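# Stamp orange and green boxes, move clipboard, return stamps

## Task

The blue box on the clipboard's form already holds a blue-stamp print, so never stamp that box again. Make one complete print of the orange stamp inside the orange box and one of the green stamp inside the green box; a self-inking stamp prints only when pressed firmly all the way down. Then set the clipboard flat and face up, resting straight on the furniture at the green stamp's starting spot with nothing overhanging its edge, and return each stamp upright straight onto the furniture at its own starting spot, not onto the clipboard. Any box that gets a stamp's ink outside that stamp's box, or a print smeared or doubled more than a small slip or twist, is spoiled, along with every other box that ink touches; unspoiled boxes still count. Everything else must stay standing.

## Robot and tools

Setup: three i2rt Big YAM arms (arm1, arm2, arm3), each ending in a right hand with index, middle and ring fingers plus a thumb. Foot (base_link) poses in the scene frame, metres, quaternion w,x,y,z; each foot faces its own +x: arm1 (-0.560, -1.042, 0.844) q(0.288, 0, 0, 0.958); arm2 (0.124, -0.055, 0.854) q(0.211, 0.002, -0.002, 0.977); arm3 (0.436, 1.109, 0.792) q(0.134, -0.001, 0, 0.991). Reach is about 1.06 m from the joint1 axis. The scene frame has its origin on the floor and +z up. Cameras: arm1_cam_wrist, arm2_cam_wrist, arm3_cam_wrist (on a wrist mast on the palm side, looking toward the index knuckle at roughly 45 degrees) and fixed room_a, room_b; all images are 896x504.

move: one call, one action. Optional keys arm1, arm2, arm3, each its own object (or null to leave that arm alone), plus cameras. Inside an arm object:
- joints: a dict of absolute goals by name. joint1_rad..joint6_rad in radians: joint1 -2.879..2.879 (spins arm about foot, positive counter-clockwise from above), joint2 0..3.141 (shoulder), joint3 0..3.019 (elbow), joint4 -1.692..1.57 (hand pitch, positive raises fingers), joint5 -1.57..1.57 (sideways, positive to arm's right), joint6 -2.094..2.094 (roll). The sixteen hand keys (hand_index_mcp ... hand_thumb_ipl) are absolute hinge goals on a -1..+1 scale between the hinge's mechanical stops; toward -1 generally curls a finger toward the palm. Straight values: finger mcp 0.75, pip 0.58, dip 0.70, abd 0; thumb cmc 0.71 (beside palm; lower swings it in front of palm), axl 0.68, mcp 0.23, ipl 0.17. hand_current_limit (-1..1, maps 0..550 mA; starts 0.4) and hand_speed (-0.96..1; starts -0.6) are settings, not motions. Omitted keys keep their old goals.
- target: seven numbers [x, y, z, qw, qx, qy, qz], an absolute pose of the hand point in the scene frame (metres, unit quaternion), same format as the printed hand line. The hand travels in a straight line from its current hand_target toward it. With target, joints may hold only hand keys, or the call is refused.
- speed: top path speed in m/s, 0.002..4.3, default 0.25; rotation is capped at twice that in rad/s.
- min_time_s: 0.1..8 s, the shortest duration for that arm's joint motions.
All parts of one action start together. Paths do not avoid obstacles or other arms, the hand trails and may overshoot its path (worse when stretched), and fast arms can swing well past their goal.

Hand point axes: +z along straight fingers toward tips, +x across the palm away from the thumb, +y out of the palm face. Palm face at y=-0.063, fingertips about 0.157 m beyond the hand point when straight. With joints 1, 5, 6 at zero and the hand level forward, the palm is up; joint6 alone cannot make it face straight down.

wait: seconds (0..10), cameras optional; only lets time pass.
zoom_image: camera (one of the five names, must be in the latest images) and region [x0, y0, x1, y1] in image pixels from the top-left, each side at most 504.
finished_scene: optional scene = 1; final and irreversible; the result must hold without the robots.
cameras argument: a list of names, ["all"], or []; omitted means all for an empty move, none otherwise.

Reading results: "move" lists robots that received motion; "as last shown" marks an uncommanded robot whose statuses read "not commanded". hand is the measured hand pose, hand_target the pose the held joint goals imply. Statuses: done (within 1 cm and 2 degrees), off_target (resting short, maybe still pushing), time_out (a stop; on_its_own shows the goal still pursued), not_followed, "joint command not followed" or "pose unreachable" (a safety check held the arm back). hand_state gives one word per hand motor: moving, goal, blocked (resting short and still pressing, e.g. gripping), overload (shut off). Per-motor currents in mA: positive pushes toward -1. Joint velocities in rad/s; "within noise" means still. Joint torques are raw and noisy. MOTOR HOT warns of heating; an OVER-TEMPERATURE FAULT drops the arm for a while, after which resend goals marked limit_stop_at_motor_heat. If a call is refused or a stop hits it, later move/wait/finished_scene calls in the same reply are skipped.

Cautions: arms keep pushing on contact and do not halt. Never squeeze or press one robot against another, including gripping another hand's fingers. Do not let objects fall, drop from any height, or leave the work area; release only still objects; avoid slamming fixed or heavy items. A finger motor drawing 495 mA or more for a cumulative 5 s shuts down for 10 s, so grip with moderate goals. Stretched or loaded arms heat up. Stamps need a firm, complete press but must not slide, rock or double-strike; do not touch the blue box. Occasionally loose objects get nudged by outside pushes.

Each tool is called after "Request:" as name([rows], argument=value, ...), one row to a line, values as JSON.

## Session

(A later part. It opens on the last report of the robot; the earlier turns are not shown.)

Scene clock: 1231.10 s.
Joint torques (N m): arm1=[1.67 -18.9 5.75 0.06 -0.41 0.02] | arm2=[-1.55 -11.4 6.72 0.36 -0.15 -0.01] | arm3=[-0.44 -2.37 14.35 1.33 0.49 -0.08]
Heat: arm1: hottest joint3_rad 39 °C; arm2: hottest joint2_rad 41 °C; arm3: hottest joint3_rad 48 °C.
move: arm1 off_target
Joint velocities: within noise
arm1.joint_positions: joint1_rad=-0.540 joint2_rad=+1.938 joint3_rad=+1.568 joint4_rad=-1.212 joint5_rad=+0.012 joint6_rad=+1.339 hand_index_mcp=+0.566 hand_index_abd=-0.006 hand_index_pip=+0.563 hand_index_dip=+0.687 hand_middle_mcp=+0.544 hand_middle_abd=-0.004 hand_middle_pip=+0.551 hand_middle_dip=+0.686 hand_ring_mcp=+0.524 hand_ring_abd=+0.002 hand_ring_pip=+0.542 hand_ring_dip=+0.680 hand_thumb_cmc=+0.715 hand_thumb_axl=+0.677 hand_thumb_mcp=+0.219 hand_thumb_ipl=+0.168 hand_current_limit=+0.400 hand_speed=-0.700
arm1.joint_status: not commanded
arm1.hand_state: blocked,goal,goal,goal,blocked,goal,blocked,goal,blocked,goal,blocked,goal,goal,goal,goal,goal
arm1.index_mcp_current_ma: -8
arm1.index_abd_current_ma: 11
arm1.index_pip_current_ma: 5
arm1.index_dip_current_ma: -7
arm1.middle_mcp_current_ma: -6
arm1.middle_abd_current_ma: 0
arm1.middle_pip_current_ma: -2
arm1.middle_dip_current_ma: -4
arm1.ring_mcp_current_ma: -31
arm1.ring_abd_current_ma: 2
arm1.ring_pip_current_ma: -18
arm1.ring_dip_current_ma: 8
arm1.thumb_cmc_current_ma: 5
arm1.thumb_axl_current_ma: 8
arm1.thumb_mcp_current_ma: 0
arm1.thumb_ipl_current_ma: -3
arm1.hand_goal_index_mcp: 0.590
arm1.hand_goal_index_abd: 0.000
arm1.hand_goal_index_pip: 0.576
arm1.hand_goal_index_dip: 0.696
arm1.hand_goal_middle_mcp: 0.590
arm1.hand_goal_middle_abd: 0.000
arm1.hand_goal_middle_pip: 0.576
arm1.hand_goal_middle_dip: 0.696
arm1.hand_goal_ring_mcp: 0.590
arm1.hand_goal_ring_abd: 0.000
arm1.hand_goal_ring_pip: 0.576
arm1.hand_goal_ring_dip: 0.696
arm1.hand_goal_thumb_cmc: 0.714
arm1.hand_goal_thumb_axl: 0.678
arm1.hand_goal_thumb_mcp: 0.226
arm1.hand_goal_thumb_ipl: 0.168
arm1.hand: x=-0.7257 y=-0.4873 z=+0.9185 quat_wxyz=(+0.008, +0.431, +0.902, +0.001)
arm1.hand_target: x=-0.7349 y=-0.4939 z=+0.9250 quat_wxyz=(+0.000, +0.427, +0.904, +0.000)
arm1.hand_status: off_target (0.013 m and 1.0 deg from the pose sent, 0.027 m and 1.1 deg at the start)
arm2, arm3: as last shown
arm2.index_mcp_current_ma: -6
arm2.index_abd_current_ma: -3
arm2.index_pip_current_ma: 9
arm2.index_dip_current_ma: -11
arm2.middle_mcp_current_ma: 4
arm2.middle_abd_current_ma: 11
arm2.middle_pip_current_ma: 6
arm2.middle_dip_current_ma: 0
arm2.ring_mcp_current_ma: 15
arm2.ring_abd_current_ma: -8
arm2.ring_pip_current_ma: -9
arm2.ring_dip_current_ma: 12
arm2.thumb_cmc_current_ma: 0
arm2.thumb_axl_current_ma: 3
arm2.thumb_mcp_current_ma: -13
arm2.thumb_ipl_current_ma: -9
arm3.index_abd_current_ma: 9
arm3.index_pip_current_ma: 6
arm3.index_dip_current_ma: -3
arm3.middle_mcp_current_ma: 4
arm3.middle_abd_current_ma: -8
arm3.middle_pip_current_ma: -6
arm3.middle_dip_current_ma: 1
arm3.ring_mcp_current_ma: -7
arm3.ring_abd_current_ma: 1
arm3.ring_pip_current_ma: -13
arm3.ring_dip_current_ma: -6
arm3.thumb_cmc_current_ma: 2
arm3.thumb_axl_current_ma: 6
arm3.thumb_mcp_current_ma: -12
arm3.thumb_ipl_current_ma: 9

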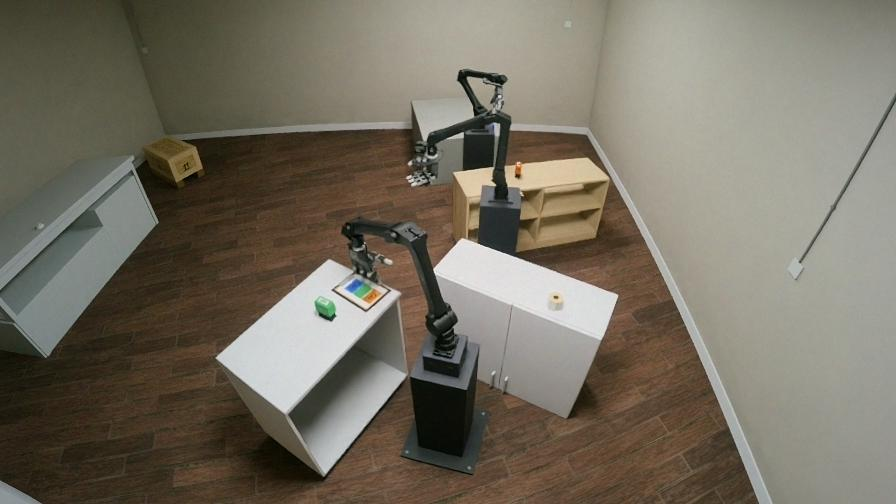

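Request:
move(arm1={"target": [-0.7100, -0.4700, 0.975, 0, 0.4274, 0.9041, 0], "speed": 0.1})

Request:
move(arm1={"target": [-0.6800, -0.4600, 1.10, 0, 0.4274, 0.9041, 0], "speed": 0.2}, cameras=["arm1_cam_wrist", "room_b"])

Request:
zoom_image(camera="room_b", region=[320, 240, 420, 320])

Scene clock: 1238.17 s.
Joint torques (N m): arm1=[0.26 -19.14 10.33 -0.44 -0.03 -0.17] | arm2=[-1.61 -11.52 6.72 0.35 -0.15 -0.02] | arm3=[-0.73 -2.96 14.34 1.17 0.52 -0.05]
Heat: arm1: hottest joint3_rad 39 °C; arm2: hottest joint2_rad 41 °C; arm3: hottest joint3_rad 48 °C.
move: arm1 off_target
Joint velocities: within noise
arm1.joint_positions: joint1_rad=-0.576 joint2_rad=+1.927 joint3_rad=+1.617 joint4_rad=-1.331 joint5_rad=+0.003 joint6_rad=+1.300 hand_index_mcp=+0.588 hand_index_abd=-0.014 hand_index_pip=+0.572 hand_index_dip=+0.687 hand_middle_mcp=+0.585 hand_middle_abd=-0.013 hand_middle_pip=+0.574 hand_middle_dip=+0.687 hand_ring_mcp=+0.588 hand_ring_abd=-0.014 hand_ring_pip=+0.571 hand_ring_dip=+0.690 hand_thumb_cmc=+0.707 hand_thumb_axl=+0.677 hand_thumb_mcp=+0.219 hand_thumb_ipl=+0.168 hand_current_limit=+0.400 hand_speed=-0.700
arm1.joint_status: not commanded
arm1.hand_state: goal,goal,goal,goal,goal,goal,goal,goal,goal,goal,goal,goal,goal,goal,goal,goal
arm1.index_mcp_current_ma: 4
arm1.index_abd_current_ma: 9
arm1.index_pip_current_ma: 10
arm1.index_dip_current_ma: -6
arm1.middle_mcp_current_ma: 4
arm1.middle_abd_current_ma: 0
arm1.middle_pip_current_ma: -2
arm1.middle_dip_current_ma: -5
arm1.ring_mcp_current_ma: 6
arm1.ring_abd_current_ma: 3
arm1.ring_pip_current_ma: -4
arm1.ring_dip_current_ma: 1
arm1.thumb_cmc_current_ma: -1
arm1.thumb_axl_current_ma: 10
arm1.thumb_mcp_current_ma: 1
arm1.thumb_ipl_current_ma: -14
arm1.hand_goal_index_mcp: 0.590
arm1.hand_goal_index_abd: 0.000
arm1.hand_goal_index_pip: 0.576
arm1.hand_goal_index_dip: 0.696
arm1.hand_goal_middle_mcp: 0.590
arm1.hand_goal_middle_abd: 0.000
arm1.hand_goal_middle_pip: 0.576
arm1.hand_goal_middle_dip: 0.696
arm1.hand_goal_ring_mcp: 0.590
arm1.hand_goal_ring_abd: 0.000
arm1.hand_goal_ring_pip: 0.576
arm1.hand_goal_ring_dip: 0.696
arm1.hand_goal_thumb_cmc: 0.714
arm1.hand_goal_thumb_axl: 0.678
arm1.hand_goal_thumb_mcp: 0.226
arm1.hand_goal_thumb_ipl: 0.168
arm1.hand: x=-0.7038 y=-0.4887 z=+0.9422 quat_wxyz=(+0.028, +0.430, +0.902, -0.022)
arm1.hand_target: x=-0.7093 y=-0.4717 z=+0.9754 quat_wxyz=(+0.000, +0.427, +0.904, +0.000)
arm1.hand_status: off_target (0.038 m and 4.1 deg from the pose sent, 0.061 m and 1.0 deg at the start)
arm2, arm3: as last shown
arm2.index_mcp_current_ma: -4
arm2.index_abd_current_ma: -4
arm2.index_pip_current_ma: 12
arm2.index_dip_current_ma: -9
arm2.middle_mcp_current_ma: 14
arm2.middle_abd_current_ma: 5
arm2.middle_dip_current_ma: 5
arm2.ring_mcp_current_ma: 11
arm2.ring_abd_current_ma: -16
arm2.ring_pip_current_ma: -7
arm2.ring_dip_current_ma: 9
arm2.thumb_cmc_current_ma: 6
arm2.thumb_axl_current_ma: -3
arm2.thumb_ipl_current_ma: -4
arm3.index_mcp_current_ma: -5
arm3.index_pip_current_ma: 7
arm3.index_dip_current_ma: 3
arm3.middle_mcp_current_ma: 9
arm3.middle_abd_current_ma: -5
arm3.middle_pip_current_ma: -11
arm3.middle_dip_current_ma: 0
arm3.ring_mcp_current_ma: -5
arm3.ring_abd_current_ma: 4
arm3.ring_pip_current_ma: -4
arm3.ring_dip_current_ma: -1
arm3.thumb_cmc_current_ma: 1
arm3.thumb_axl_current_ma: 8
arm3.thumb_mcp_current_ma: -8
arm3.thumb_ipl_current_ma: 5
pictures: none

Scene clock: 1239.70 s.
Joint torques (N m): arm1=[0.26 -16.97 11.08 -0.42 -0.02 -0.14] | arm2=[-1.61 -11.69 6.76 0.39 -0.16 -0.02] | arm3=[-0.91 -3.19 14.28 1.37 0.48 -0.05]
Heat: arm1: hottest joint3_rad 39 °C; arm2: hottest joint2_rad 41 °C; arm3: hottest joint3_rad 48 °C.
move: arm1 off_target
Joint velocities: within noise
arm1.joint_positions: joint1_rad=-0.630 joint2_rad=+1.870 joint3_rad=+1.897 joint4_rad=-1.645 joint5_rad=+0.003 joint6_rad=+1.246 hand_index_mcp=+0.589 hand_index_abd=-0.014 hand_index_pip=+0.572 hand_index_dip=+0.687 hand_middle_mcp=+0.585 hand_middle_abd=-0.013 hand_middle_pip=+0.574 hand_middle_dip=+0.687 hand_ring_mcp=+0.588 hand_ring_abd=-0.014 hand_ring_pip=+0.571 hand_ring_dip=+0.690 hand_thumb_cmc=+0.707 hand_thumb_axl=+0.677 hand_thumb_mcp=+0.219 hand_thumb_ipl=+0.168 hand_current_limit=+0.400 hand_speed=-0.700
arm1.joint_status: not commanded
arm1.hand_state: goal,goal,goal,goal,goal,goal,goal,goal,goal,goal,goal,goal,goal,goal,goal,goal
arm1.index_mcp_current_ma: -3
arm1.index_abd_current_ma: 5
arm1.index_pip_current_ma: 12
arm1.index_dip_current_ma: -5
arm1.middle_mcp_current_ma: -3
arm1.middle_abd_current_ma: -5
arm1.middle_pip_current_ma: -6
arm1.middle_dip_current_ma: 1
arm1.ring_mcp_current_ma: 3
arm1.ring_abd_current_ma: 1
arm1.ring_pip_current_ma: -7
arm1.ring_dip_current_ma: 6
arm1.thumb_cmc_current_ma: 9
arm1.thumb_axl_current_ma: 18
arm1.thumb_mcp_current_ma: 4
arm1.thumb_ipl_current_ma: -6
arm1.hand_goal_index_mcp: 0.590
arm1.hand_goal_index_abd: 0.000
arm1.hand_goal_index_pip: 0.576
arm1.hand_goal_index_dip: 0.696
arm1.hand_goal_middle_mcp: 0.590
arm1.hand_goal_middle_abd: 0.000
arm1.hand_goal_middle_pip: 0.576
arm1.hand_goal_middle_dip: 0.696
arm1.hand_goal_ring_mcp: 0.590
arm1.hand_goal_ring_abd: 0.000
arm1.hand_goal_ring_pip: 0.576
arm1.hand_goal_ring_dip: 0.696
arm1.hand_goal_thumb_cmc: 0.714
arm1.hand_goal_thumb_axl: 0.678
arm1.hand_goal_thumb_mcp: 0.226
arm1.hand_goal_thumb_ipl: 0.168
arm1.hand: x=-0.6772 y=-0.4730 z=+1.0794 quat_wxyz=(+0.018, +0.430, +0.903, -0.015)
arm1.hand_target: x=-0.6795 y=-0.4611 z=+1.1001 quat_wxyz=(+0.000, +0.427, +0.904, +0.001)
arm1.hand_status: off_target (0.025 m and 2.7 deg from the pose sent, 0.162 m and 4.1 deg at the start)
arm2.joint_positions: joint1_rad=+0.005 joint2_rad=+1.505 joint3_rad=+1.100 joint4_rad=-1.099 joint5_rad=-0.046 joint6_rad=-0.525 hand_index_mcp=-0.281 hand_index_abd=+0.005 hand_index_pip=+0.593 hand_index_dip=+0.701 hand_middle_mcp=-0.281 hand_middle_abd=+0.009 hand_middle_pip=+0.590 hand_middle_dip=+0.691 hand_ring_mcp=-0.281 hand_ring_abd=+0.005 hand_ring_pip=+0.593 hand_ring_dip=+0.704 hand_thumb_cmc=-0.564 hand_thumb_axl=+0.681 hand_thumb_mcp=+0.494 hand_thumb_ipl=-0.482 hand_current_limit=+0.550 hand_speed=-0.800
arm2.joint_status: not commanded
arm2.hand_state: goal,goal,goal,goal,goal,goal,goal,goal,goal,goal,goal,goal,goal,goal,goal,goal
arm2.index_mcp_current_ma: -3
arm2.index_abd_current_ma: -7
arm2.index_pip_current_ma: 0
arm2.index_dip_current_ma: -5
arm2.middle_mcp_current_ma: 13
arm2.middle_abd_current_ma: 10
arm2.middle_pip_current_ma: -3
arm2.middle_dip_current_ma: 1
arm2.ring_mcp_current_ma: 6
arm2.ring_abd_current_ma: -7
arm2.ring_pip_current_ma: -8
arm2.ring_dip_current_ma: 10
arm2.thumb_cmc_current_ma: 3
arm2.thumb_axl_current_ma: -4
arm2.thumb_mcp_current_ma: -15
arm2.thumb_ipl_current_ma: -3
arm2.hand_goal_index_mcp: -0.300
arm2.hand_goal_index_abd: 0.000
arm2.hand_goal_index_pip: 0.576
arm2.hand_goal_index_dip: 0.696
arm2.hand_goal_middle_mcp: -0.300
arm2.hand_goal_middle_abd: 0.000
arm2.hand_goal_middle_pip: 0.576
arm2.hand_goal_middle_dip: 0.696
arm2.hand_goal_ring_mcp: -0.300
arm2.hand_goal_ring_abd: 0.000
arm2.hand_goal_ring_pip: 0.576
arm2.hand_goal_ring_dip: 0.696
arm2.hand_goal_thumb_cmc: -0.570
arm2.hand_goal_thumb_axl: 0.678
arm2.hand_goal_thumb_mcp: 0.500
arm2.hand_goal_thumb_ipl: -0.480
arm2.hand: x=-0.3596 y=+0.1269 z=+0.9785 quat_wxyz=(-0.031, -0.743, +0.668, +0.027)
arm2.hand_target: x=-0.3563 y=+0.1280 z=+0.9819 quat_wxyz=(-0.030, -0.744, +0.667, +0.027)
arm2.hand_status: not commanded
arm3.joint_positions: joint1_rad=+2.143 joint2_rad=+0.730 joint3_rad=+0.874 joint4_rad=-0.866 joint5_rad=+0.592 joint6_rad=+1.703 hand_index_mcp=+0.754 hand_index_abd=+0.002 hand_index_pip=+0.577 hand_index_dip=+0.696 hand_middle_mcp=+0.754 hand_middle_abd=+0.003 hand_middle_pip=+0.577 hand_middle_dip=+0.696 hand_ring_mcp=+0.774 hand_ring_abd=+0.022 hand_ring_pip=+0.591 hand_ring_dip=+0.702 hand_thumb_cmc=+0.714 hand_thumb_axl=+0.677 hand_thumb_mcp=+0.226 hand_thumb_ipl=+0.168 hand_current_limit=+0.400 hand_speed=-0.600
arm3.joint_status: not commanded
arm3.hand_state: goal,goal,goal,goal,goal,goal,goal,goal,blocked,blocked,goal,goal,goal,goal,goal,goal
arm3.index_mcp_current_ma: -11
arm3.index_abd_current_ma: 4
arm3.index_pip_current_ma: 7
arm3.index_dip_current_ma: 5
arm3.middle_mcp_current_ma: 8
arm3.middle_abd_current_ma: -8
arm3.middle_pip_current_ma: -11
arm3.middle_dip_current_ma: 0
arm3.ring_mcp_current_ma: -7
arm3.ring_abd_current_ma: 3
arm3.ring_pip_current_ma: -5
arm3.ring_dip_current_ma: -6
arm3.thumb_cmc_current_ma: 2
arm3.thumb_axl_current_ma: 5
arm3.thumb_mcp_current_ma: -7
arm3.thumb_ipl_current_ma: 9
arm3.hand_goal_index_mcp: 0.754
arm3.hand_goal_index_abd: 0.000
arm3.hand_goal_index_pip: 0.576
arm3.hand_goal_index_dip: 0.696
arm3.hand_goal_middle_mcp: 0.754
arm3.hand_goal_middle_abd: 0.000
arm3.hand_goal_middle_pip: 0.576
arm3.hand_goal_middle_dip: 0.696
arm3.hand_goal_ring_mcp: 0.754
arm3.hand_goal_ring_abd: 0.000
arm3.hand_goal_ring_pip: 0.576
arm3.hand_goal_ring_dip: 0.696
arm3.hand_goal_thumb_cmc: 0.714
arm3.hand_goal_thumb_axl: 0.678
arm3.hand_goal_thumb_mcp: 0.226
arm3.hand_goal_thumb_ipl: 0.168
arm3.hand: x=+0.3588 y=+0.8021 z=+1.1410 quat_wxyz=(-0.435, -0.589, +0.654, -0.190)
arm3.hand_target: x=+0.3569 y=+0.8011 z=+1.1598 quat_wxyz=(-0.441, -0.576, +0.658, -0.202)
arm3.hand_status: not commanded
arm1_cam_wrist: T_world_to_cam=[[0.97412, -0.22425, 0.0283, 0.55576], [-0.17596, -0.6738, 0.71765, -1.25237], [-0.14186, -0.70406, -0.69583, 0.44707]] pos_world=[-0.69833, -0.40446, 1.19412]

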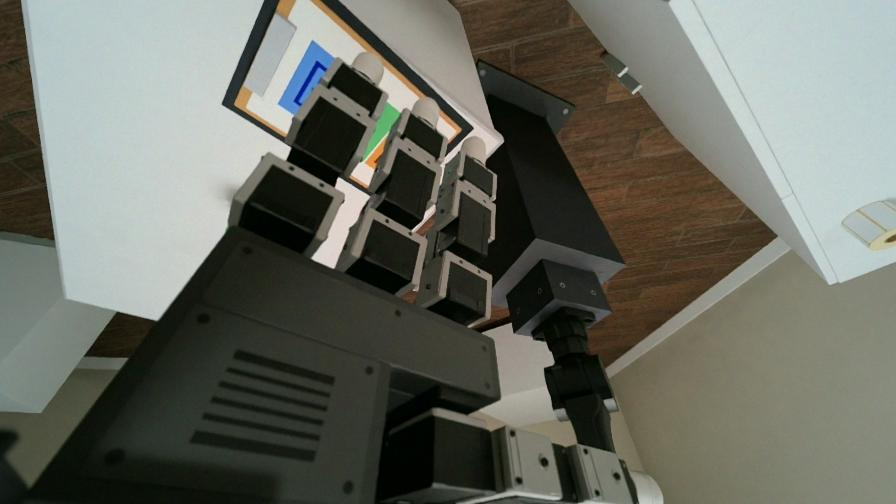

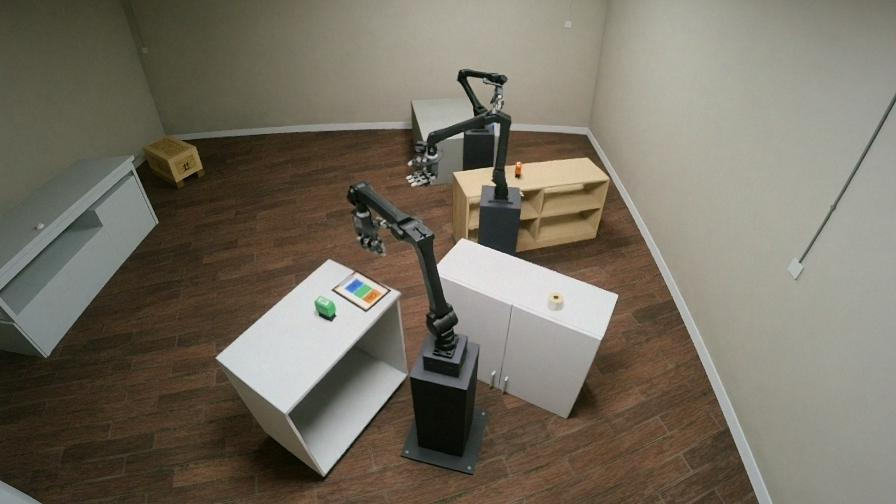

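Scaled by 5.040 from the camera's image (finer frame: 1280x720).

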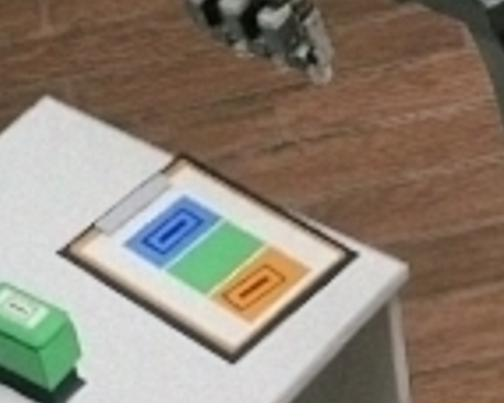

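Request:
zoom_image(camera="arm1_cam_wrist", region=[330, 0, 530, 160])

Scaled by 2.520 from the camera's image (finer frame: 1280x720).

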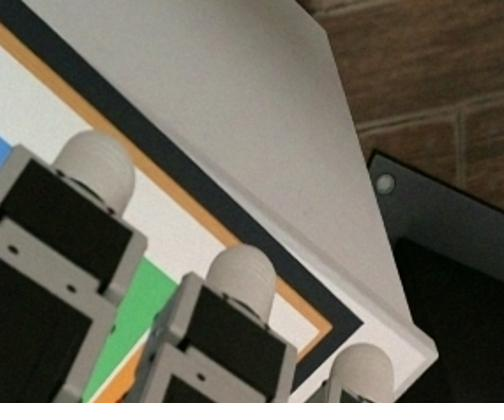

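Request:
move(arm1={"target": [-0.6912, -0.4350, 0.960, 0, 0.4274, 0.9041, 0], "speed": 0.2})

Request:
move(arm1={"target": [-0.6912, -0.4350, 0.905, 0, 0.4274, 0.9041, 0], "speed": 0.05})

Scene clock: 1263.27 s.
Joint torques (N m): arm1=[0.5 -19.49 6.93 0.36 0 -0.12] | arm2=[-1.73 -11.63 6.75 0.38 -0.14 -0.02] | arm3=[-1.49 -2.43 14.48 1.24 0.5 -0.04]
Heat: arm1: hottest joint3_rad 41 °C; arm2: hottest joint2_rad 41 °C; arm3: hottest joint3_rad 49 °C.
move: arm1 done
Joint velocities: within noise
arm1.joint_positions: joint1_rad=-0.630 joint2_rad=+1.994 joint3_rad=+1.756 joint4_rad=-1.353 joint5_rad=+0.002 joint6_rad=+1.245 hand_index_mcp=+0.589 hand_index_abd=-0.014 hand_index_pip=+0.572 hand_index_dip=+0.687 hand_middle_mcp=+0.585 hand_middle_abd=-0.013 hand_middle_pip=+0.574 hand_middle_dip=+0.687 hand_ring_mcp=+0.588 hand_ring_abd=-0.014 hand_ring_pip=+0.571 hand_ring_dip=+0.690 hand_thumb_cmc=+0.707 hand_thumb_axl=+0.677 hand_thumb_mcp=+0.219 hand_thumb_ipl=+0.168 hand_current_limit=+0.400 hand_speed=-0.700
arm1.joint_status: not commanded
arm1.hand_state: goal,goal,goal,goal,goal,goal,goal,goal,goal,goal,goal,goal,goal,goal,goal,goal
arm1.index_mcp_current_ma: -5
arm1.index_abd_current_ma: 5
arm1.index_pip_current_ma: 5
arm1.index_dip_current_ma: -1
arm1.middle_mcp_current_ma: 6
arm1.middle_abd_current_ma: 4
arm1.middle_pip_current_ma: 3
arm1.middle_dip_current_ma: -4
arm1.ring_mcp_current_ma: 3
arm1.ring_abd_current_ma: 3
arm1.ring_pip_current_ma: -9
arm1.ring_dip_current_ma: 1
arm1.thumb_cmc_current_ma: 12
arm1.thumb_axl_current_ma: 8
arm1.thumb_mcp_current_ma: 2
arm1.thumb_ipl_current_ma: 1
arm1.hand_goal_index_mcp: 0.590
arm1.hand_goal_index_abd: 0.000
arm1.hand_goal_index_pip: 0.576
arm1.hand_goal_index_dip: 0.696
arm1.hand_goal_middle_mcp: 0.590
arm1.hand_goal_middle_abd: 0.000
arm1.hand_goal_middle_pip: 0.576
arm1.hand_goal_middle_dip: 0.696
arm1.hand_goal_ring_mcp: 0.590
arm1.hand_goal_ring_abd: 0.000
arm1.hand_goal_ring_pip: 0.576
arm1.hand_goal_ring_dip: 0.696
arm1.hand_goal_thumb_cmc: 0.714
arm1.hand_goal_thumb_axl: 0.678
arm1.hand_goal_thumb_mcp: 0.226
arm1.hand_goal_thumb_ipl: 0.168
arm1.hand: x=-0.6904 y=-0.4383 z=+0.9542 quat_wxyz=(+0.008, +0.430, +0.903, -0.006)
arm1.hand_target: x=-0.6911 y=-0.4350 z=+0.9602 quat_wxyz=(+0.000, +0.427, +0.904, +0.000)
arm1.hand_status: done (0.007 m and 1.2 deg from the pose sent, 0.126 m and 2.7 deg at the start)
arm2, arm3: as last shown
arm2.index_mcp_current_ma: -2
arm2.index_abd_current_ma: -4
arm2.index_pip_current_ma: 8
arm2.middle_mcp_current_ma: 11
arm2.middle_abd_current_ma: 13
arm2.middle_pip_current_ma: 4
arm2.middle_dip_current_ma: -1
arm2.ring_mcp_current_ma: 15
arm2.ring_abd_current_ma: -10
arm2.ring_pip_current_ma: 0
arm2.ring_dip_current_ma: 2
arm2.thumb_cmc_current_ma: 4
arm2.thumb_ipl_current_ma: -5
arm3.index_mcp_current_ma: -8
arm3.index_abd_current_ma: 8
arm3.index_pip_current_ma: 8
arm3.index_dip_current_ma: 4
arm3.middle_mcp_current_ma: 10
arm3.middle_abd_current_ma: -9
arm3.middle_pip_current_ma: -12
arm3.ring_mcp_current_ma: -5
arm3.ring_abd_current_ma: 8
arm3.ring_pip_current_ma: -8
arm3.ring_dip_current_ma: -5
arm3.thumb_axl_current_ma: 9
arm3.thumb_mcp_current_ma: -9
arm3.thumb_ipl_current_ma: 7
pictures: none

Scene clock: 1264.93 s.
Joint torques (N m): arm1=[0.32 -18.14 6.28 0.39 -0.01 -0.13] | arm2=[-1.49 -11.46 6.78 0.38 -0.14 -0.02] | arm3=[-0.73 -1.49 14.45 1.37 0.57 -0.06]
Heat: arm1: hottest joint3_rad 41 °C; arm2: hottest joint2_rad 41 °C; arm3: hottest joint3_rad 49 °C.
move: arm1 done
Joint velocities: within noise
arm1.joint_positions: joint1_rad=-0.630 joint2_rad=+2.025 joint3_rad=+1.681 joint4_rad=-1.229 joint5_rad=+0.002 joint6_rad=+1.245 hand_index_mcp=+0.589 hand_index_abd=-0.014 hand_index_pip=+0.572 hand_index_dip=+0.687 hand_middle_mcp=+0.585 hand_middle_abd=-0.013 hand_middle_pip=+0.574 hand_middle_dip=+0.687 hand_ring_mcp=+0.588 hand_ring_abd=-0.014 hand_ring_pip=+0.571 hand_ring_dip=+0.690 hand_thumb_cmc=+0.707 hand_thumb_axl=+0.677 hand_thumb_mcp=+0.219 hand_thumb_ipl=+0.168 hand_current_limit=+0.400 hand_speed=-0.700
arm1.joint_status: not commanded
arm1.hand_state: goal,goal,goal,goal,goal,goal,goal,goal,goal,goal,goal,goal,goal,goal,goal,goal
arm1.index_mcp_current_ma: -5
arm1.index_abd_current_ma: 8
arm1.index_pip_current_ma: -1
arm1.index_dip_current_ma: -7
arm1.middle_mcp_current_ma: 8
arm1.middle_abd_current_ma: -2
arm1.middle_pip_current_ma: 3
arm1.middle_dip_current_ma: 1
arm1.ring_mcp_current_ma: 3
arm1.ring_abd_current_ma: 0
arm1.ring_pip_current_ma: 0
arm1.ring_dip_current_ma: 4
arm1.thumb_cmc_current_ma: 12
arm1.thumb_axl_current_ma: 7
arm1.thumb_mcp_current_ma: 5
arm1.thumb_ipl_current_ma: -4
arm1.hand_goal_index_mcp: 0.590
arm1.hand_goal_index_abd: 0.000
arm1.hand_goal_index_pip: 0.576
arm1.hand_goal_index_dip: 0.696
arm1.hand_goal_middle_mcp: 0.590
arm1.hand_goal_middle_abd: 0.000
arm1.hand_goal_middle_pip: 0.576
arm1.hand_goal_middle_dip: 0.696
arm1.hand_goal_ring_mcp: 0.590
arm1.hand_goal_ring_abd: 0.000
arm1.hand_goal_ring_pip: 0.576
arm1.hand_goal_ring_dip: 0.696
arm1.hand_goal_thumb_cmc: 0.714
arm1.hand_goal_thumb_axl: 0.678
arm1.hand_goal_thumb_mcp: 0.226
arm1.hand_goal_thumb_ipl: 0.168
arm1.hand: x=-0.6913 y=-0.4360 z=+0.9087 quat_wxyz=(+0.001, +0.430, +0.903, +0.000)
arm1.hand_target: x=-0.6911 y=-0.4350 z=+0.9049 quat_wxyz=(+0.000, +0.427, +0.904, +0.000)
arm1.hand_status: done (0.004 m and 0.3 deg from the pose sent, 0.049 m and 1.2 deg at the start)
arm2, arm3: as last shown
arm2.index_mcp_current_ma: 7
arm2.index_abd_current_ma: -5
arm2.index_pip_current_ma: 2
arm2.index_dip_current_ma: -11
arm2.middle_mcp_current_ma: 2
arm2.middle_abd_current_ma: 4
arm2.middle_pip_current_ma: 7
arm2.middle_dip_current_ma: 1
arm2.ring_mcp_current_ma: 14
arm2.ring_abd_current_ma: -9
arm2.ring_pip_current_ma: -8
arm2.ring_dip_current_ma: 9
arm2.thumb_cmc_current_ma: 11
arm2.thumb_axl_current_ma: 2
arm2.thumb_mcp_current_ma: 0
arm3.index_mcp_current_ma: -5
arm3.index_abd_current_ma: 6
arm3.index_pip_current_ma: 11
arm3.index_dip_current_ma: -2
arm3.middle_mcp_current_ma: 6
arm3.middle_abd_current_ma: -6
arm3.middle_pip_current_ma: -7
arm3.middle_dip_current_ma: -1
arm3.ring_mcp_current_ma: -10
arm3.ring_abd_current_ma: 6
arm3.ring_pip_current_ma: -7
arm3.ring_dip_current_ma: -8
arm3.thumb_cmc_current_ma: -3
arm3.thumb_axl_current_ma: 5
arm3.thumb_mcp_current_ma: -11
pictures: none

Request:
move(arm1={"target": [-0.7170, -0.4560, 0.918, 0, 0.4274, 0.9041, 0], "speed": 0.03}, cameras=["room_b"])

Request:
zoom_image(camera="room_b", region=[320, 240, 420, 320])

Scene clock: 1267.90 s.
Joint torques (N m): arm1=[1.2 -20.78 6.04 -0.14 -0.01 0.02] | arm2=[-1.55 -11.4 6.71 0.36 -0.15 -0.02] | arm3=[-0.26 -2.43 14.37 1.25 0.51 -0.04]
Heat: arm1: hottest joint3_rad 41 °C; arm2: hottest joint2_rad 41 °C; arm3: hottest joint3_rad 49 °C.
move: arm1 off_target
Joint velocities: within noise
arm1.joint_positions: joint1_rad=-0.588 joint2_rad=+2.024 joint3_rad=+1.659 joint4_rad=-1.229 joint5_rad=+0.002 joint6_rad=+1.284 hand_index_mcp=+0.589 hand_index_abd=-0.014 hand_index_pip=+0.572 hand_index_dip=+0.687 hand_middle_mcp=+0.585 hand_middle_abd=-0.013 hand_middle_pip=+0.574 hand_middle_dip=+0.687 hand_ring_mcp=+0.572 hand_ring_abd=-0.014 hand_ring_pip=+0.563 hand_ring_dip=+0.686 hand_thumb_cmc=+0.713 hand_thumb_axl=+0.677 hand_thumb_mcp=+0.219 hand_thumb_ipl=+0.168 hand_current_limit=+0.400 hand_speed=-0.700
arm1.joint_status: not commanded
arm1.hand_state: goal,goal,goal,goal,goal,goal,goal,goal,goal,goal,goal,goal,goal,goal,goal,goal
arm1.index_mcp_current_ma: -5
arm1.index_abd_current_ma: 13
arm1.index_pip_current_ma: 6
arm1.index_dip_current_ma: -5
arm1.middle_mcp_current_ma: 15
arm1.middle_abd_current_ma: 2
arm1.middle_pip_current_ma: 2
arm1.middle_dip_current_ma: -7
arm1.ring_mcp_current_ma: 4
arm1.ring_abd_current_ma: 3
arm1.ring_pip_current_ma: -9
arm1.ring_dip_current_ma: 6
arm1.thumb_cmc_current_ma: 10
arm1.thumb_axl_current_ma: 9
arm1.thumb_mcp_current_ma: -4
arm1.thumb_ipl_current_ma: -4
arm1.hand_goal_index_mcp: 0.590
arm1.hand_goal_index_abd: 0.000
arm1.hand_goal_index_pip: 0.576
arm1.hand_goal_index_dip: 0.696
arm1.hand_goal_middle_mcp: 0.590
arm1.hand_goal_middle_abd: 0.000
arm1.hand_goal_middle_pip: 0.576
arm1.hand_goal_middle_dip: 0.696
arm1.hand_goal_ring_mcp: 0.590
arm1.hand_goal_ring_abd: 0.000
arm1.hand_goal_ring_pip: 0.576
arm1.hand_goal_ring_dip: 0.696
arm1.hand_goal_thumb_cmc: 0.714
arm1.hand_goal_thumb_axl: 0.678
arm1.hand_goal_thumb_mcp: 0.226
arm1.hand_goal_thumb_ipl: 0.168
arm1.hand: x=-0.7120 y=-0.4527 z=+0.9014 quat_wxyz=(+0.009, +0.428, +0.904, -0.007)
arm1.hand_target: x=-0.7169 y=-0.4560 z=+0.9177 quat_wxyz=(+0.000, +0.427, +0.904, +0.000)
arm1.hand_status: off_target (0.018 m and 1.3 deg from the pose sent, 0.034 m and 0.3 deg at the start)
arm2, arm3: as last shown
arm2.index_mcp_current_ma: -6
arm2.index_abd_current_ma: -9
arm2.index_pip_current_ma: 6
arm2.index_dip_current_ma: -14
arm2.middle_mcp_current_ma: 13
arm2.middle_abd_current_ma: 8
arm2.middle_pip_current_ma: 4
arm2.middle_dip_current_ma: 0
arm2.ring_mcp_current_ma: 11
arm2.ring_abd_current_ma: -7
arm2.ring_pip_current_ma: -6
arm2.ring_dip_current_ma: 12
arm2.thumb_cmc_current_ma: 9
arm2.thumb_axl_current_ma: -4
arm2.thumb_mcp_current_ma: -9
arm3.index_mcp_current_ma: -6
arm3.index_abd_current_ma: 9
arm3.index_pip_current_ma: 10
arm3.index_dip_current_ma: 5
arm3.middle_mcp_current_ma: 8
arm3.middle_abd_current_ma: -4
arm3.middle_pip_current_ma: -8
arm3.middle_dip_current_ma: 0
arm3.ring_mcp_current_ma: -6
arm3.ring_abd_current_ma: 4
arm3.ring_pip_current_ma: -13
arm3.ring_dip_current_ma: 0
arm3.thumb_cmc_current_ma: -4
arm3.thumb_axl_current_ma: 8
arm3.thumb_mcp_current_ma: -7
arm3.thumb_ipl_current_ma: 9

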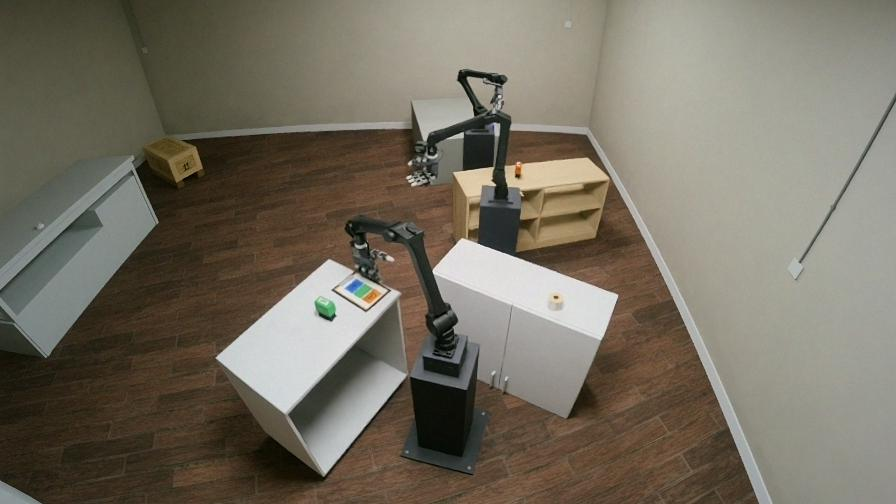

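Scaled by 5.040 from the camera's image (finer frame: 1280x720).

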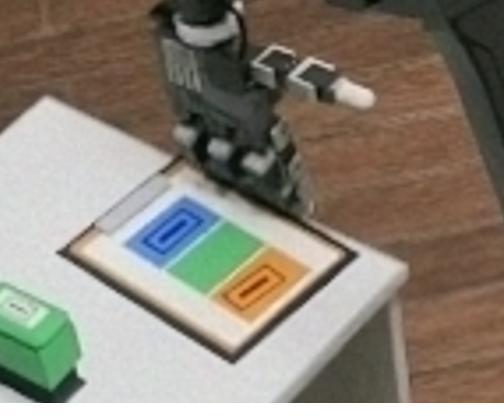

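Request:
move(arm1={"target": [-0.7260, -0.4620, 0.932, 0, 0.4274, 0.9041, 0], "speed": 0.03})

Scene clock: 1270.37 s.
Joint torques (N m): arm1=[1.55 -20.72 6.87 -0.43 -0.1 0] | arm2=[-1.61 -11.58 6.72 0.38 -0.13 -0.01] | arm3=[-0.62 -2.9 14.35 1.22 0.51 -0.06]
Heat: arm1: hottest joint3_rad 41 °C; arm2: hottest joint2_rad 41 °C; arm3: hottest joint3_rad 49 °C.
move: arm1 off_target
Joint velocities: within noise
arm1.joint_positions: joint1_rad=-0.576 joint2_rad=+2.007 joint3_rad=+1.659 joint4_rad=-1.250 joint5_rad=+0.004 joint6_rad=+1.302 hand_index_mcp=+0.585 hand_index_abd=-0.014 hand_index_pip=+0.570 hand_index_dip=+0.687 hand_middle_mcp=+0.577 hand_middle_abd=-0.013 hand_middle_pip=+0.562 hand_middle_dip=+0.687 hand_ring_mcp=+0.553 hand_ring_abd=-0.013 hand_ring_pip=+0.559 hand_ring_dip=+0.686 hand_thumb_cmc=+0.707 hand_thumb_axl=+0.677 hand_thumb_mcp=+0.219 hand_thumb_ipl=+0.168 hand_current_limit=+0.400 hand_speed=-0.700
arm1.joint_status: not commanded
arm1.hand_state: goal,goal,goal,goal,goal,goal,goal,goal,blocked,goal,goal,goal,goal,goal,goal,goal
arm1.index_mcp_current_ma: -7
arm1.index_abd_current_ma: 7
arm1.index_pip_current_ma: 6
arm1.index_dip_current_ma: -8
arm1.middle_mcp_current_ma: 2
arm1.middle_abd_current_ma: -5
arm1.middle_pip_current_ma: 0
arm1.middle_dip_current_ma: 0
arm1.ring_mcp_current_ma: -3
arm1.ring_abd_current_ma: -1
arm1.ring_pip_current_ma: -1
arm1.ring_dip_current_ma: -1
arm1.thumb_cmc_current_ma: 2
arm1.thumb_axl_current_ma: 7
arm1.thumb_mcp_current_ma: 6
arm1.thumb_ipl_current_ma: -7
arm1.hand_goal_index_mcp: 0.590
arm1.hand_goal_index_abd: 0.000
arm1.hand_goal_index_pip: 0.576
arm1.hand_goal_index_dip: 0.696
arm1.hand_goal_middle_mcp: 0.590
arm1.hand_goal_middle_abd: 0.000
arm1.hand_goal_middle_pip: 0.576
arm1.hand_goal_middle_dip: 0.696
arm1.hand_goal_ring_mcp: 0.590
arm1.hand_goal_ring_abd: 0.000
arm1.hand_goal_ring_pip: 0.576
arm1.hand_goal_ring_dip: 0.696
arm1.hand_goal_thumb_cmc: 0.714
arm1.hand_goal_thumb_axl: 0.678
arm1.hand_goal_thumb_mcp: 0.226
arm1.hand_goal_thumb_ipl: 0.168
arm1.hand: x=-0.7163 y=-0.4596 z=+0.9117 quat_wxyz=(+0.011, +0.431, +0.902, -0.007)
arm1.hand_target: x=-0.7258 y=-0.4621 z=+0.9316 quat_wxyz=(+0.000, +0.427, +0.904, +0.000)
arm1.hand_status: off_target (0.023 m and 1.6 deg from the pose sent, 0.035 m and 1.3 deg at the start)
arm2, arm3: as last shown
arm2.index_mcp_current_ma: -1
arm2.index_abd_current_ma: -6
arm2.index_pip_current_ma: 7
arm2.middle_mcp_current_ma: 6
arm2.middle_abd_current_ma: 12
arm2.middle_pip_current_ma: 2
arm2.middle_dip_current_ma: 3
arm2.ring_mcp_current_ma: 16
arm2.ring_abd_current_ma: -3
arm2.ring_pip_current_ma: 5
arm2.ring_dip_current_ma: 8
arm2.thumb_cmc_current_ma: 11
arm2.thumb_mcp_current_ma: -10
arm3.index_mcp_current_ma: -8
arm3.index_abd_current_ma: 10
arm3.index_pip_current_ma: 5
arm3.index_dip_current_ma: 2
arm3.middle_mcp_current_ma: 6
arm3.middle_abd_current_ma: -8
arm3.middle_pip_current_ma: -12
arm3.middle_dip_current_ma: 1
arm3.ring_mcp_current_ma: -3
arm3.ring_abd_current_ma: 6
arm3.ring_pip_current_ma: -5
arm3.ring_dip_current_ma: -4
arm3.thumb_cmc_current_ma: 0
arm3.thumb_axl_current_ma: 3
pictures: none

Request:
move(arm1={"target": [-0.7400, -0.4740, 0.931, 0, 0.4274, 0.9041, 0], "speed": 0.03})

Scene clock: 1272.90 s.
Joint torques (N m): arm1=[1.26 -20.01 5.97 -0.06 -0.14 0.02] | arm2=[-1.73 -11.52 6.76 0.34 -0.14 -0.02] | arm3=[-0.79 -2.84 14.34 1.24 0.5 -0.07]
Heat: arm1: hottest joint3_rad 41 °C; arm2: hottest joint2_rad 41 °C; arm3: hottest joint3_rad 49 °C.
move: arm1 off_target
Joint velocities: within noise
arm1.joint_positions: joint1_rad=-0.541 joint2_rad=+1.988 joint3_rad=+1.652 joint4_rad=-1.250 joint5_rad=+0.005 joint6_rad=+1.332 hand_index_mcp=+0.586 hand_index_abd=-0.010 hand_index_pip=+0.567 hand_index_dip=+0.687 hand_middle_mcp=+0.561 hand_middle_abd=+0.000 hand_middle_pip=+0.559 hand_middle_dip=+0.687 hand_ring_mcp=+0.538 hand_ring_abd=+0.000 hand_ring_pip=+0.548 hand_ring_dip=+0.684 hand_thumb_cmc=+0.708 hand_thumb_axl=+0.677 hand_thumb_mcp=+0.219 hand_thumb_ipl=+0.168 hand_current_limit=+0.400 hand_speed=-0.700
arm1.joint_status: not commanded
arm1.hand_state: goal,goal,goal,goal,blocked,goal,goal,goal,blocked,goal,blocked,goal,goal,goal,goal,goal
arm1.index_mcp_current_ma: -1
arm1.index_abd_current_ma: -1
arm1.index_pip_current_ma: 8
arm1.index_dip_current_ma: -5
arm1.middle_mcp_current_ma: -10
arm1.middle_abd_current_ma: 4
arm1.middle_pip_current_ma: -4
arm1.middle_dip_current_ma: -4
arm1.ring_mcp_current_ma: -24
arm1.ring_abd_current_ma: 1
arm1.ring_pip_current_ma: -14
arm1.ring_dip_current_ma: -6
arm1.thumb_cmc_current_ma: -2
arm1.thumb_axl_current_ma: 17
arm1.thumb_mcp_current_ma: 6
arm1.thumb_ipl_current_ma: -10
arm1.hand_goal_index_mcp: 0.590
arm1.hand_goal_index_abd: 0.000
arm1.hand_goal_index_pip: 0.576
arm1.hand_goal_index_dip: 0.696
arm1.hand_goal_middle_mcp: 0.590
arm1.hand_goal_middle_abd: 0.000
arm1.hand_goal_middle_pip: 0.576
arm1.hand_goal_middle_dip: 0.696
arm1.hand_goal_ring_mcp: 0.590
arm1.hand_goal_ring_abd: 0.000
arm1.hand_goal_ring_pip: 0.576
arm1.hand_goal_ring_dip: 0.696
arm1.hand_goal_thumb_cmc: 0.714
arm1.hand_goal_thumb_axl: 0.678
arm1.hand_goal_thumb_mcp: 0.226
arm1.hand_goal_thumb_ipl: 0.168
arm1.hand: x=-0.7349 y=-0.4691 z=+0.9202 quat_wxyz=(+0.007, +0.429, +0.903, -0.003)
arm1.hand_target: x=-0.7398 y=-0.4740 z=+0.9308 quat_wxyz=(+0.000, +0.427, +0.904, +0.000)
arm1.hand_status: off_target (0.013 m and 0.9 deg from the pose sent, 0.034 m and 1.6 deg at the start)
arm2, arm3: as last shown
arm2.index_mcp_current_ma: -4
arm2.index_abd_current_ma: -7
arm2.index_pip_current_ma: 3
arm2.index_dip_current_ma: -10
arm2.middle_mcp_current_ma: 8
arm2.middle_abd_current_ma: 13
arm2.middle_pip_current_ma: 4
arm2.middle_dip_current_ma: 6
arm2.ring_mcp_current_ma: 13
arm2.ring_abd_current_ma: -12
arm2.ring_pip_current_ma: 0
arm2.ring_dip_current_ma: 9
arm2.thumb_cmc_current_ma: -4
arm2.thumb_axl_current_ma: 2
arm2.thumb_mcp_current_ma: -16
arm2.thumb_ipl_current_ma: -8
arm3.index_mcp_current_ma: -4
arm3.index_abd_current_ma: 9
arm3.index_pip_current_ma: 7
arm3.middle_mcp_current_ma: 8
arm3.middle_abd_current_ma: -9
arm3.middle_pip_current_ma: -9
arm3.middle_dip_current_ma: -1
arm3.ring_mcp_current_ma: -7
arm3.ring_abd_current_ma: 7
arm3.ring_pip_current_ma: -9
arm3.ring_dip_current_ma: -5
arm3.thumb_cmc_current_ma: 2
arm3.thumb_axl_current_ma: 10
arm3.thumb_ipl_current_ma: 6
pictures: none

Request:
move(cameras=["room_b", "arm1_cam_wrist"])

Request:
zoom_image(camera="room_b", region=[320, 240, 420, 320])

Request:
zoom_image(camera="arm1_cam_wrist", region=[280, 0, 580, 230])

Scene clock: 1274.57 s.
Joint torques (N m): arm1=[1.2 -19.96 5.96 -0.06 -0.14 0.02] | arm2=[-1.73 -11.52 6.72 0.32 -0.15 -0.02] | arm3=[-0.56 -2.55 14.23 1.24 0.47 -0.05]
Heat: arm1: hottest joint3_rad 41 °C; arm2: hottest joint2_rad 41 °C; arm3: hottest joint3_rad 49 °C.
Joint velocities: within noise
arm1.joint_positions: joint1_rad=-0.541 joint2_rad=+1.988 joint3_rad=+1.652 joint4_rad=-1.250 joint5_rad=+0.005 joint6_rad=+1.332 hand_index_mcp=+0.586 hand_index_abd=-0.010 hand_index_pip=+0.567 hand_index_dip=+0.687 hand_middle_mcp=+0.561 hand_middle_abd=+0.000 hand_middle_pip=+0.559 hand_middle_dip=+0.687 hand_ring_mcp=+0.538 hand_ring_abd=+0.000 hand_ring_pip=+0.548 hand_ring_dip=+0.684 hand_thumb_cmc=+0.708 hand_thumb_axl=+0.677 hand_thumb_mcp=+0.219 hand_thumb_ipl=+0.168 hand_current_limit=+0.400 hand_speed=-0.700
arm1.joint_status: not commanded
arm1.hand_state: goal,goal,goal,goal,blocked,goal,goal,goal,blocked,goal,blocked,goal,goal,goal,goal,goal
arm1.index_mcp_current_ma: 1
arm1.index_abd_current_ma: 4
arm1.index_pip_current_ma: 7
arm1.index_dip_current_ma: -7
arm1.middle_mcp_current_ma: -9
arm1.middle_abd_current_ma: 0
arm1.middle_pip_current_ma: -3
arm1.middle_dip_current_ma: -5
arm1.ring_mcp_current_ma: -22
arm1.ring_abd_current_ma: 5
arm1.ring_pip_current_ma: -8
arm1.ring_dip_current_ma: 6
arm1.thumb_cmc_current_ma: 10
arm1.thumb_axl_current_ma: 16
arm1.thumb_mcp_current_ma: 6
arm1.thumb_ipl_current_ma: 3
arm1.hand_goal_index_mcp: 0.590
arm1.hand_goal_index_abd: 0.000
arm1.hand_goal_index_pip: 0.576
arm1.hand_goal_index_dip: 0.696
arm1.hand_goal_middle_mcp: 0.590
arm1.hand_goal_middle_abd: 0.000
arm1.hand_goal_middle_pip: 0.576
arm1.hand_goal_middle_dip: 0.696
arm1.hand_goal_ring_mcp: 0.590
arm1.hand_goal_ring_abd: 0.000
arm1.hand_goal_ring_pip: 0.576
arm1.hand_goal_ring_dip: 0.696
arm1.hand_goal_thumb_cmc: 0.714
arm1.hand_goal_thumb_axl: 0.678
arm1.hand_goal_thumb_mcp: 0.226
arm1.hand_goal_thumb_ipl: 0.168
arm1.hand: x=-0.7349 y=-0.4691 z=+0.9202 quat_wxyz=(+0.007, +0.429, +0.903, -0.003) (m; scene frame)
arm1.hand_target: x=-0.7398 y=-0.4740 z=+0.9308 quat_wxyz=(+0.000, +0.427, +0.904, +0.000) (m; scene frame)
arm1.hand_status: off_target (0.013 m and 0.9 deg from the pose sent, 0.034 m and 1.6 deg at the start)
arm2.joint_positions: joint1_rad=+0.005 joint2_rad=+1.505 joint3_rad=+1.100 joint4_rad=-1.099 joint5_rad=-0.046 joint6_rad=-0.525 hand_index_mcp=-0.281 hand_index_abd=+0.005 hand_index_pip=+0.593 hand_index_dip=+0.701 hand_middle_mcp=-0.281 hand_middle_abd=+0.009 hand_middle_pip=+0.590 hand_middle_dip=+0.691 hand_ring_mcp=-0.281 hand_ring_abd=+0.005 hand_ring_pip=+0.593 hand_ring_dip=+0.704 hand_thumb_cmc=-0.564 hand_thumb_axl=+0.681 hand_thumb_mcp=+0.494 hand_thumb_ipl=-0.482 hand_current_limit=+0.550 hand_speed=-0.800
arm2.joint_status: not commanded
arm2.hand_state: goal,goal,goal,goal,goal,goal,goal,goal,goal,goal,goal,goal,goal,goal,goal,goal
arm2.index_mcp_current_ma: -2
arm2.index_abd_current_ma: -2
arm2.index_pip_current_ma: 7
arm2.index_dip_current_ma: -16
arm2.middle_mcp_current_ma: 11
arm2.middle_abd_current_ma: 3
arm2.middle_pip_current_ma: 7
arm2.middle_dip_current_ma: 5
arm2.ring_mcp_current_ma: 15
arm2.ring_abd_current_ma: -4
arm2.ring_pip_current_ma: -13
arm2.ring_dip_current_ma: 10
arm2.thumb_cmc_current_ma: 17
arm2.thumb_axl_current_ma: -2
arm2.thumb_mcp_current_ma: -9
arm2.thumb_ipl_current_ma: -7
arm2.hand_goal_index_mcp: -0.300
arm2.hand_goal_index_abd: 0.000
arm2.hand_goal_index_pip: 0.576
arm2.hand_goal_index_dip: 0.696
arm2.hand_goal_middle_mcp: -0.300
arm2.hand_goal_middle_abd: 0.000
arm2.hand_goal_middle_pip: 0.576
arm2.hand_goal_middle_dip: 0.696
arm2.hand_goal_ring_mcp: -0.300
arm2.hand_goal_ring_abd: 0.000
arm2.hand_goal_ring_pip: 0.576
arm2.hand_goal_ring_dip: 0.696
arm2.hand_goal_thumb_cmc: -0.570
arm2.hand_goal_thumb_axl: 0.678
arm2.hand_goal_thumb_mcp: 0.500
arm2.hand_goal_thumb_ipl: -0.480
arm2.hand: x=-0.3596 y=+0.1269 z=+0.9785 quat_wxyz=(-0.031, -0.743, +0.668, +0.027) (m; scene frame)
arm2.hand_target: x=-0.3563 y=+0.1280 z=+0.9819 quat_wxyz=(-0.030, -0.744, +0.667, +0.027) (m; scene frame)
arm2.hand_status: not commanded
arm3.joint_positions: joint1_rad=+2.143 joint2_rad=+0.730 joint3_rad=+0.874 joint4_rad=-0.866 joint5_rad=+0.592 joint6_rad=+1.703 hand_index_mcp=+0.754 hand_index_abd=+0.002 hand_index_pip=+0.577 hand_index_dip=+0.696 hand_middle_mcp=+0.754 hand_middle_abd=+0.003 hand_middle_pip=+0.577 hand_middle_dip=+0.696 hand_ring_mcp=+0.774 hand_ring_abd=+0.022 hand_ring_pip=+0.591 hand_ring_dip=+0.702 hand_thumb_cmc=+0.714 hand_thumb_axl=+0.677 hand_thumb_mcp=+0.226 hand_thumb_ipl=+0.168 hand_current_limit=+0.400 hand_speed=-0.600
arm3.joint_status: not commanded
arm3.hand_state: goal,goal,goal,goal,goal,goal,goal,goal,blocked,blocked,goal,goal,goal,goal,goal,goal
arm3.index_mcp_current_ma: -10
arm3.index_abd_current_ma: 8
arm3.index_pip_current_ma: 6
arm3.index_dip_current_ma: -1
arm3.middle_mcp_current_ma: 8
arm3.middle_abd_current_ma: -9
arm3.middle_pip_current_ma: -11
arm3.middle_dip_current_ma: -3
arm3.ring_mcp_current_ma: -10
arm3.ring_abd_current_ma: 6
arm3.ring_pip_current_ma: -12
arm3.ring_dip_current_ma: -5
arm3.thumb_cmc_current_ma: -2
arm3.thumb_axl_current_ma: 6
arm3.thumb_mcp_current_ma: -9
arm3.thumb_ipl_current_ma: 7
arm3.hand_goal_index_mcp: 0.754
arm3.hand_goal_index_abd: 0.000
arm3.hand_goal_index_pip: 0.576
arm3.hand_goal_index_dip: 0.696
arm3.hand_goal_middle_mcp: 0.754
arm3.hand_goal_middle_abd: 0.000
arm3.hand_goal_middle_pip: 0.576
arm3.hand_goal_middle_dip: 0.696
arm3.hand_goal_ring_mcp: 0.754
arm3.hand_goal_ring_abd: 0.000
arm3.hand_goal_ring_pip: 0.576
arm3.hand_goal_ring_dip: 0.696
arm3.hand_goal_thumb_cmc: 0.714
arm3.hand_goal_thumb_axl: 0.678
arm3.hand_goal_thumb_mcp: 0.226
arm3.hand_goal_thumb_ipl: 0.168
arm3.hand: x=+0.3588 y=+0.8021 z=+1.1410 quat_wxyz=(-0.435, -0.589, +0.654, -0.190) (m; scene frame)
arm3.hand_target: x=+0.3569 y=+0.8011 z=+1.1598 quat_wxyz=(-0.441, -0.576, +0.658, -0.202) (m; scene frame)
arm3.hand_status: not commanded
pictures: arm1_cam_wrist, room_b
camera_calibration:
arm1_cam_wrist: T_world_to_cam=[[0.9749, -0.22226, 0.01329, 0.63274], [-0.16828, -0.69638, 0.69767, -1.13226], [-0.14581, -0.68239, -0.7163, 0.35695]] pos_world=[-0.75534, -0.40427, 1.03721]

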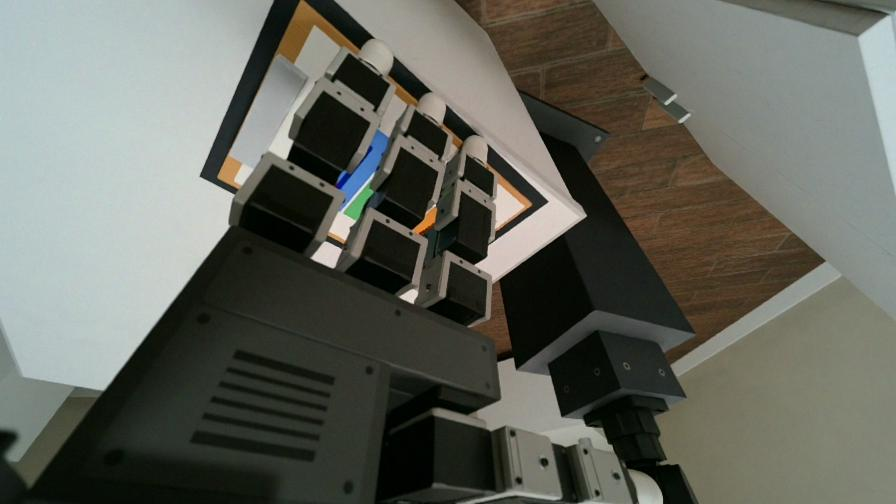

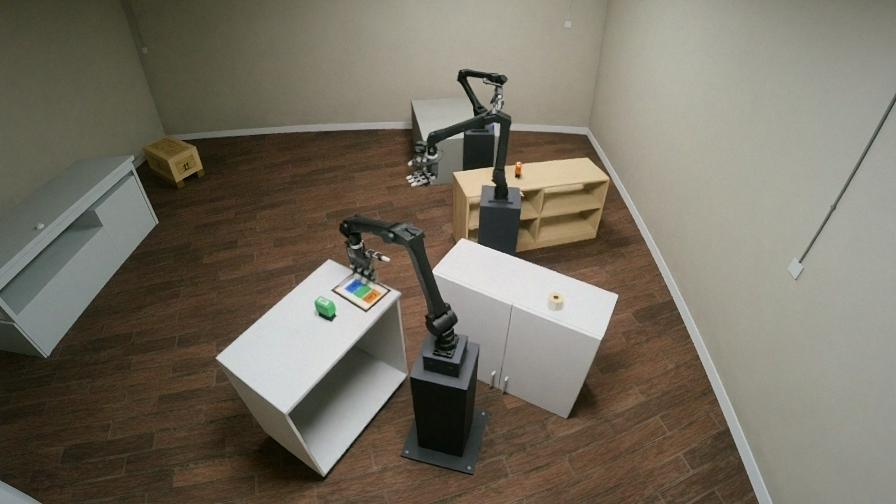

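Scaled by 5.040 from the camera's image (finer frame: 1280x720).

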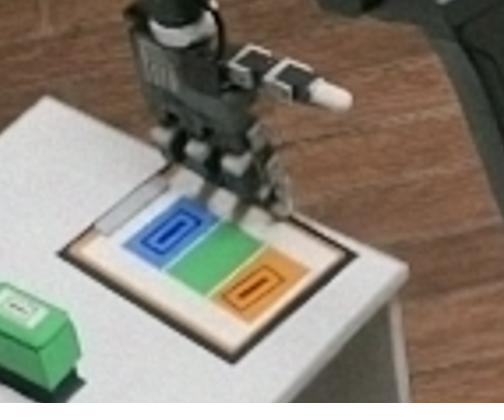

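Scaled by 1.680 from the camera's image (finer frame: 1280x720).

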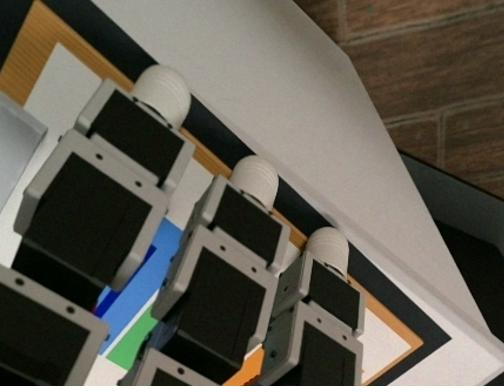

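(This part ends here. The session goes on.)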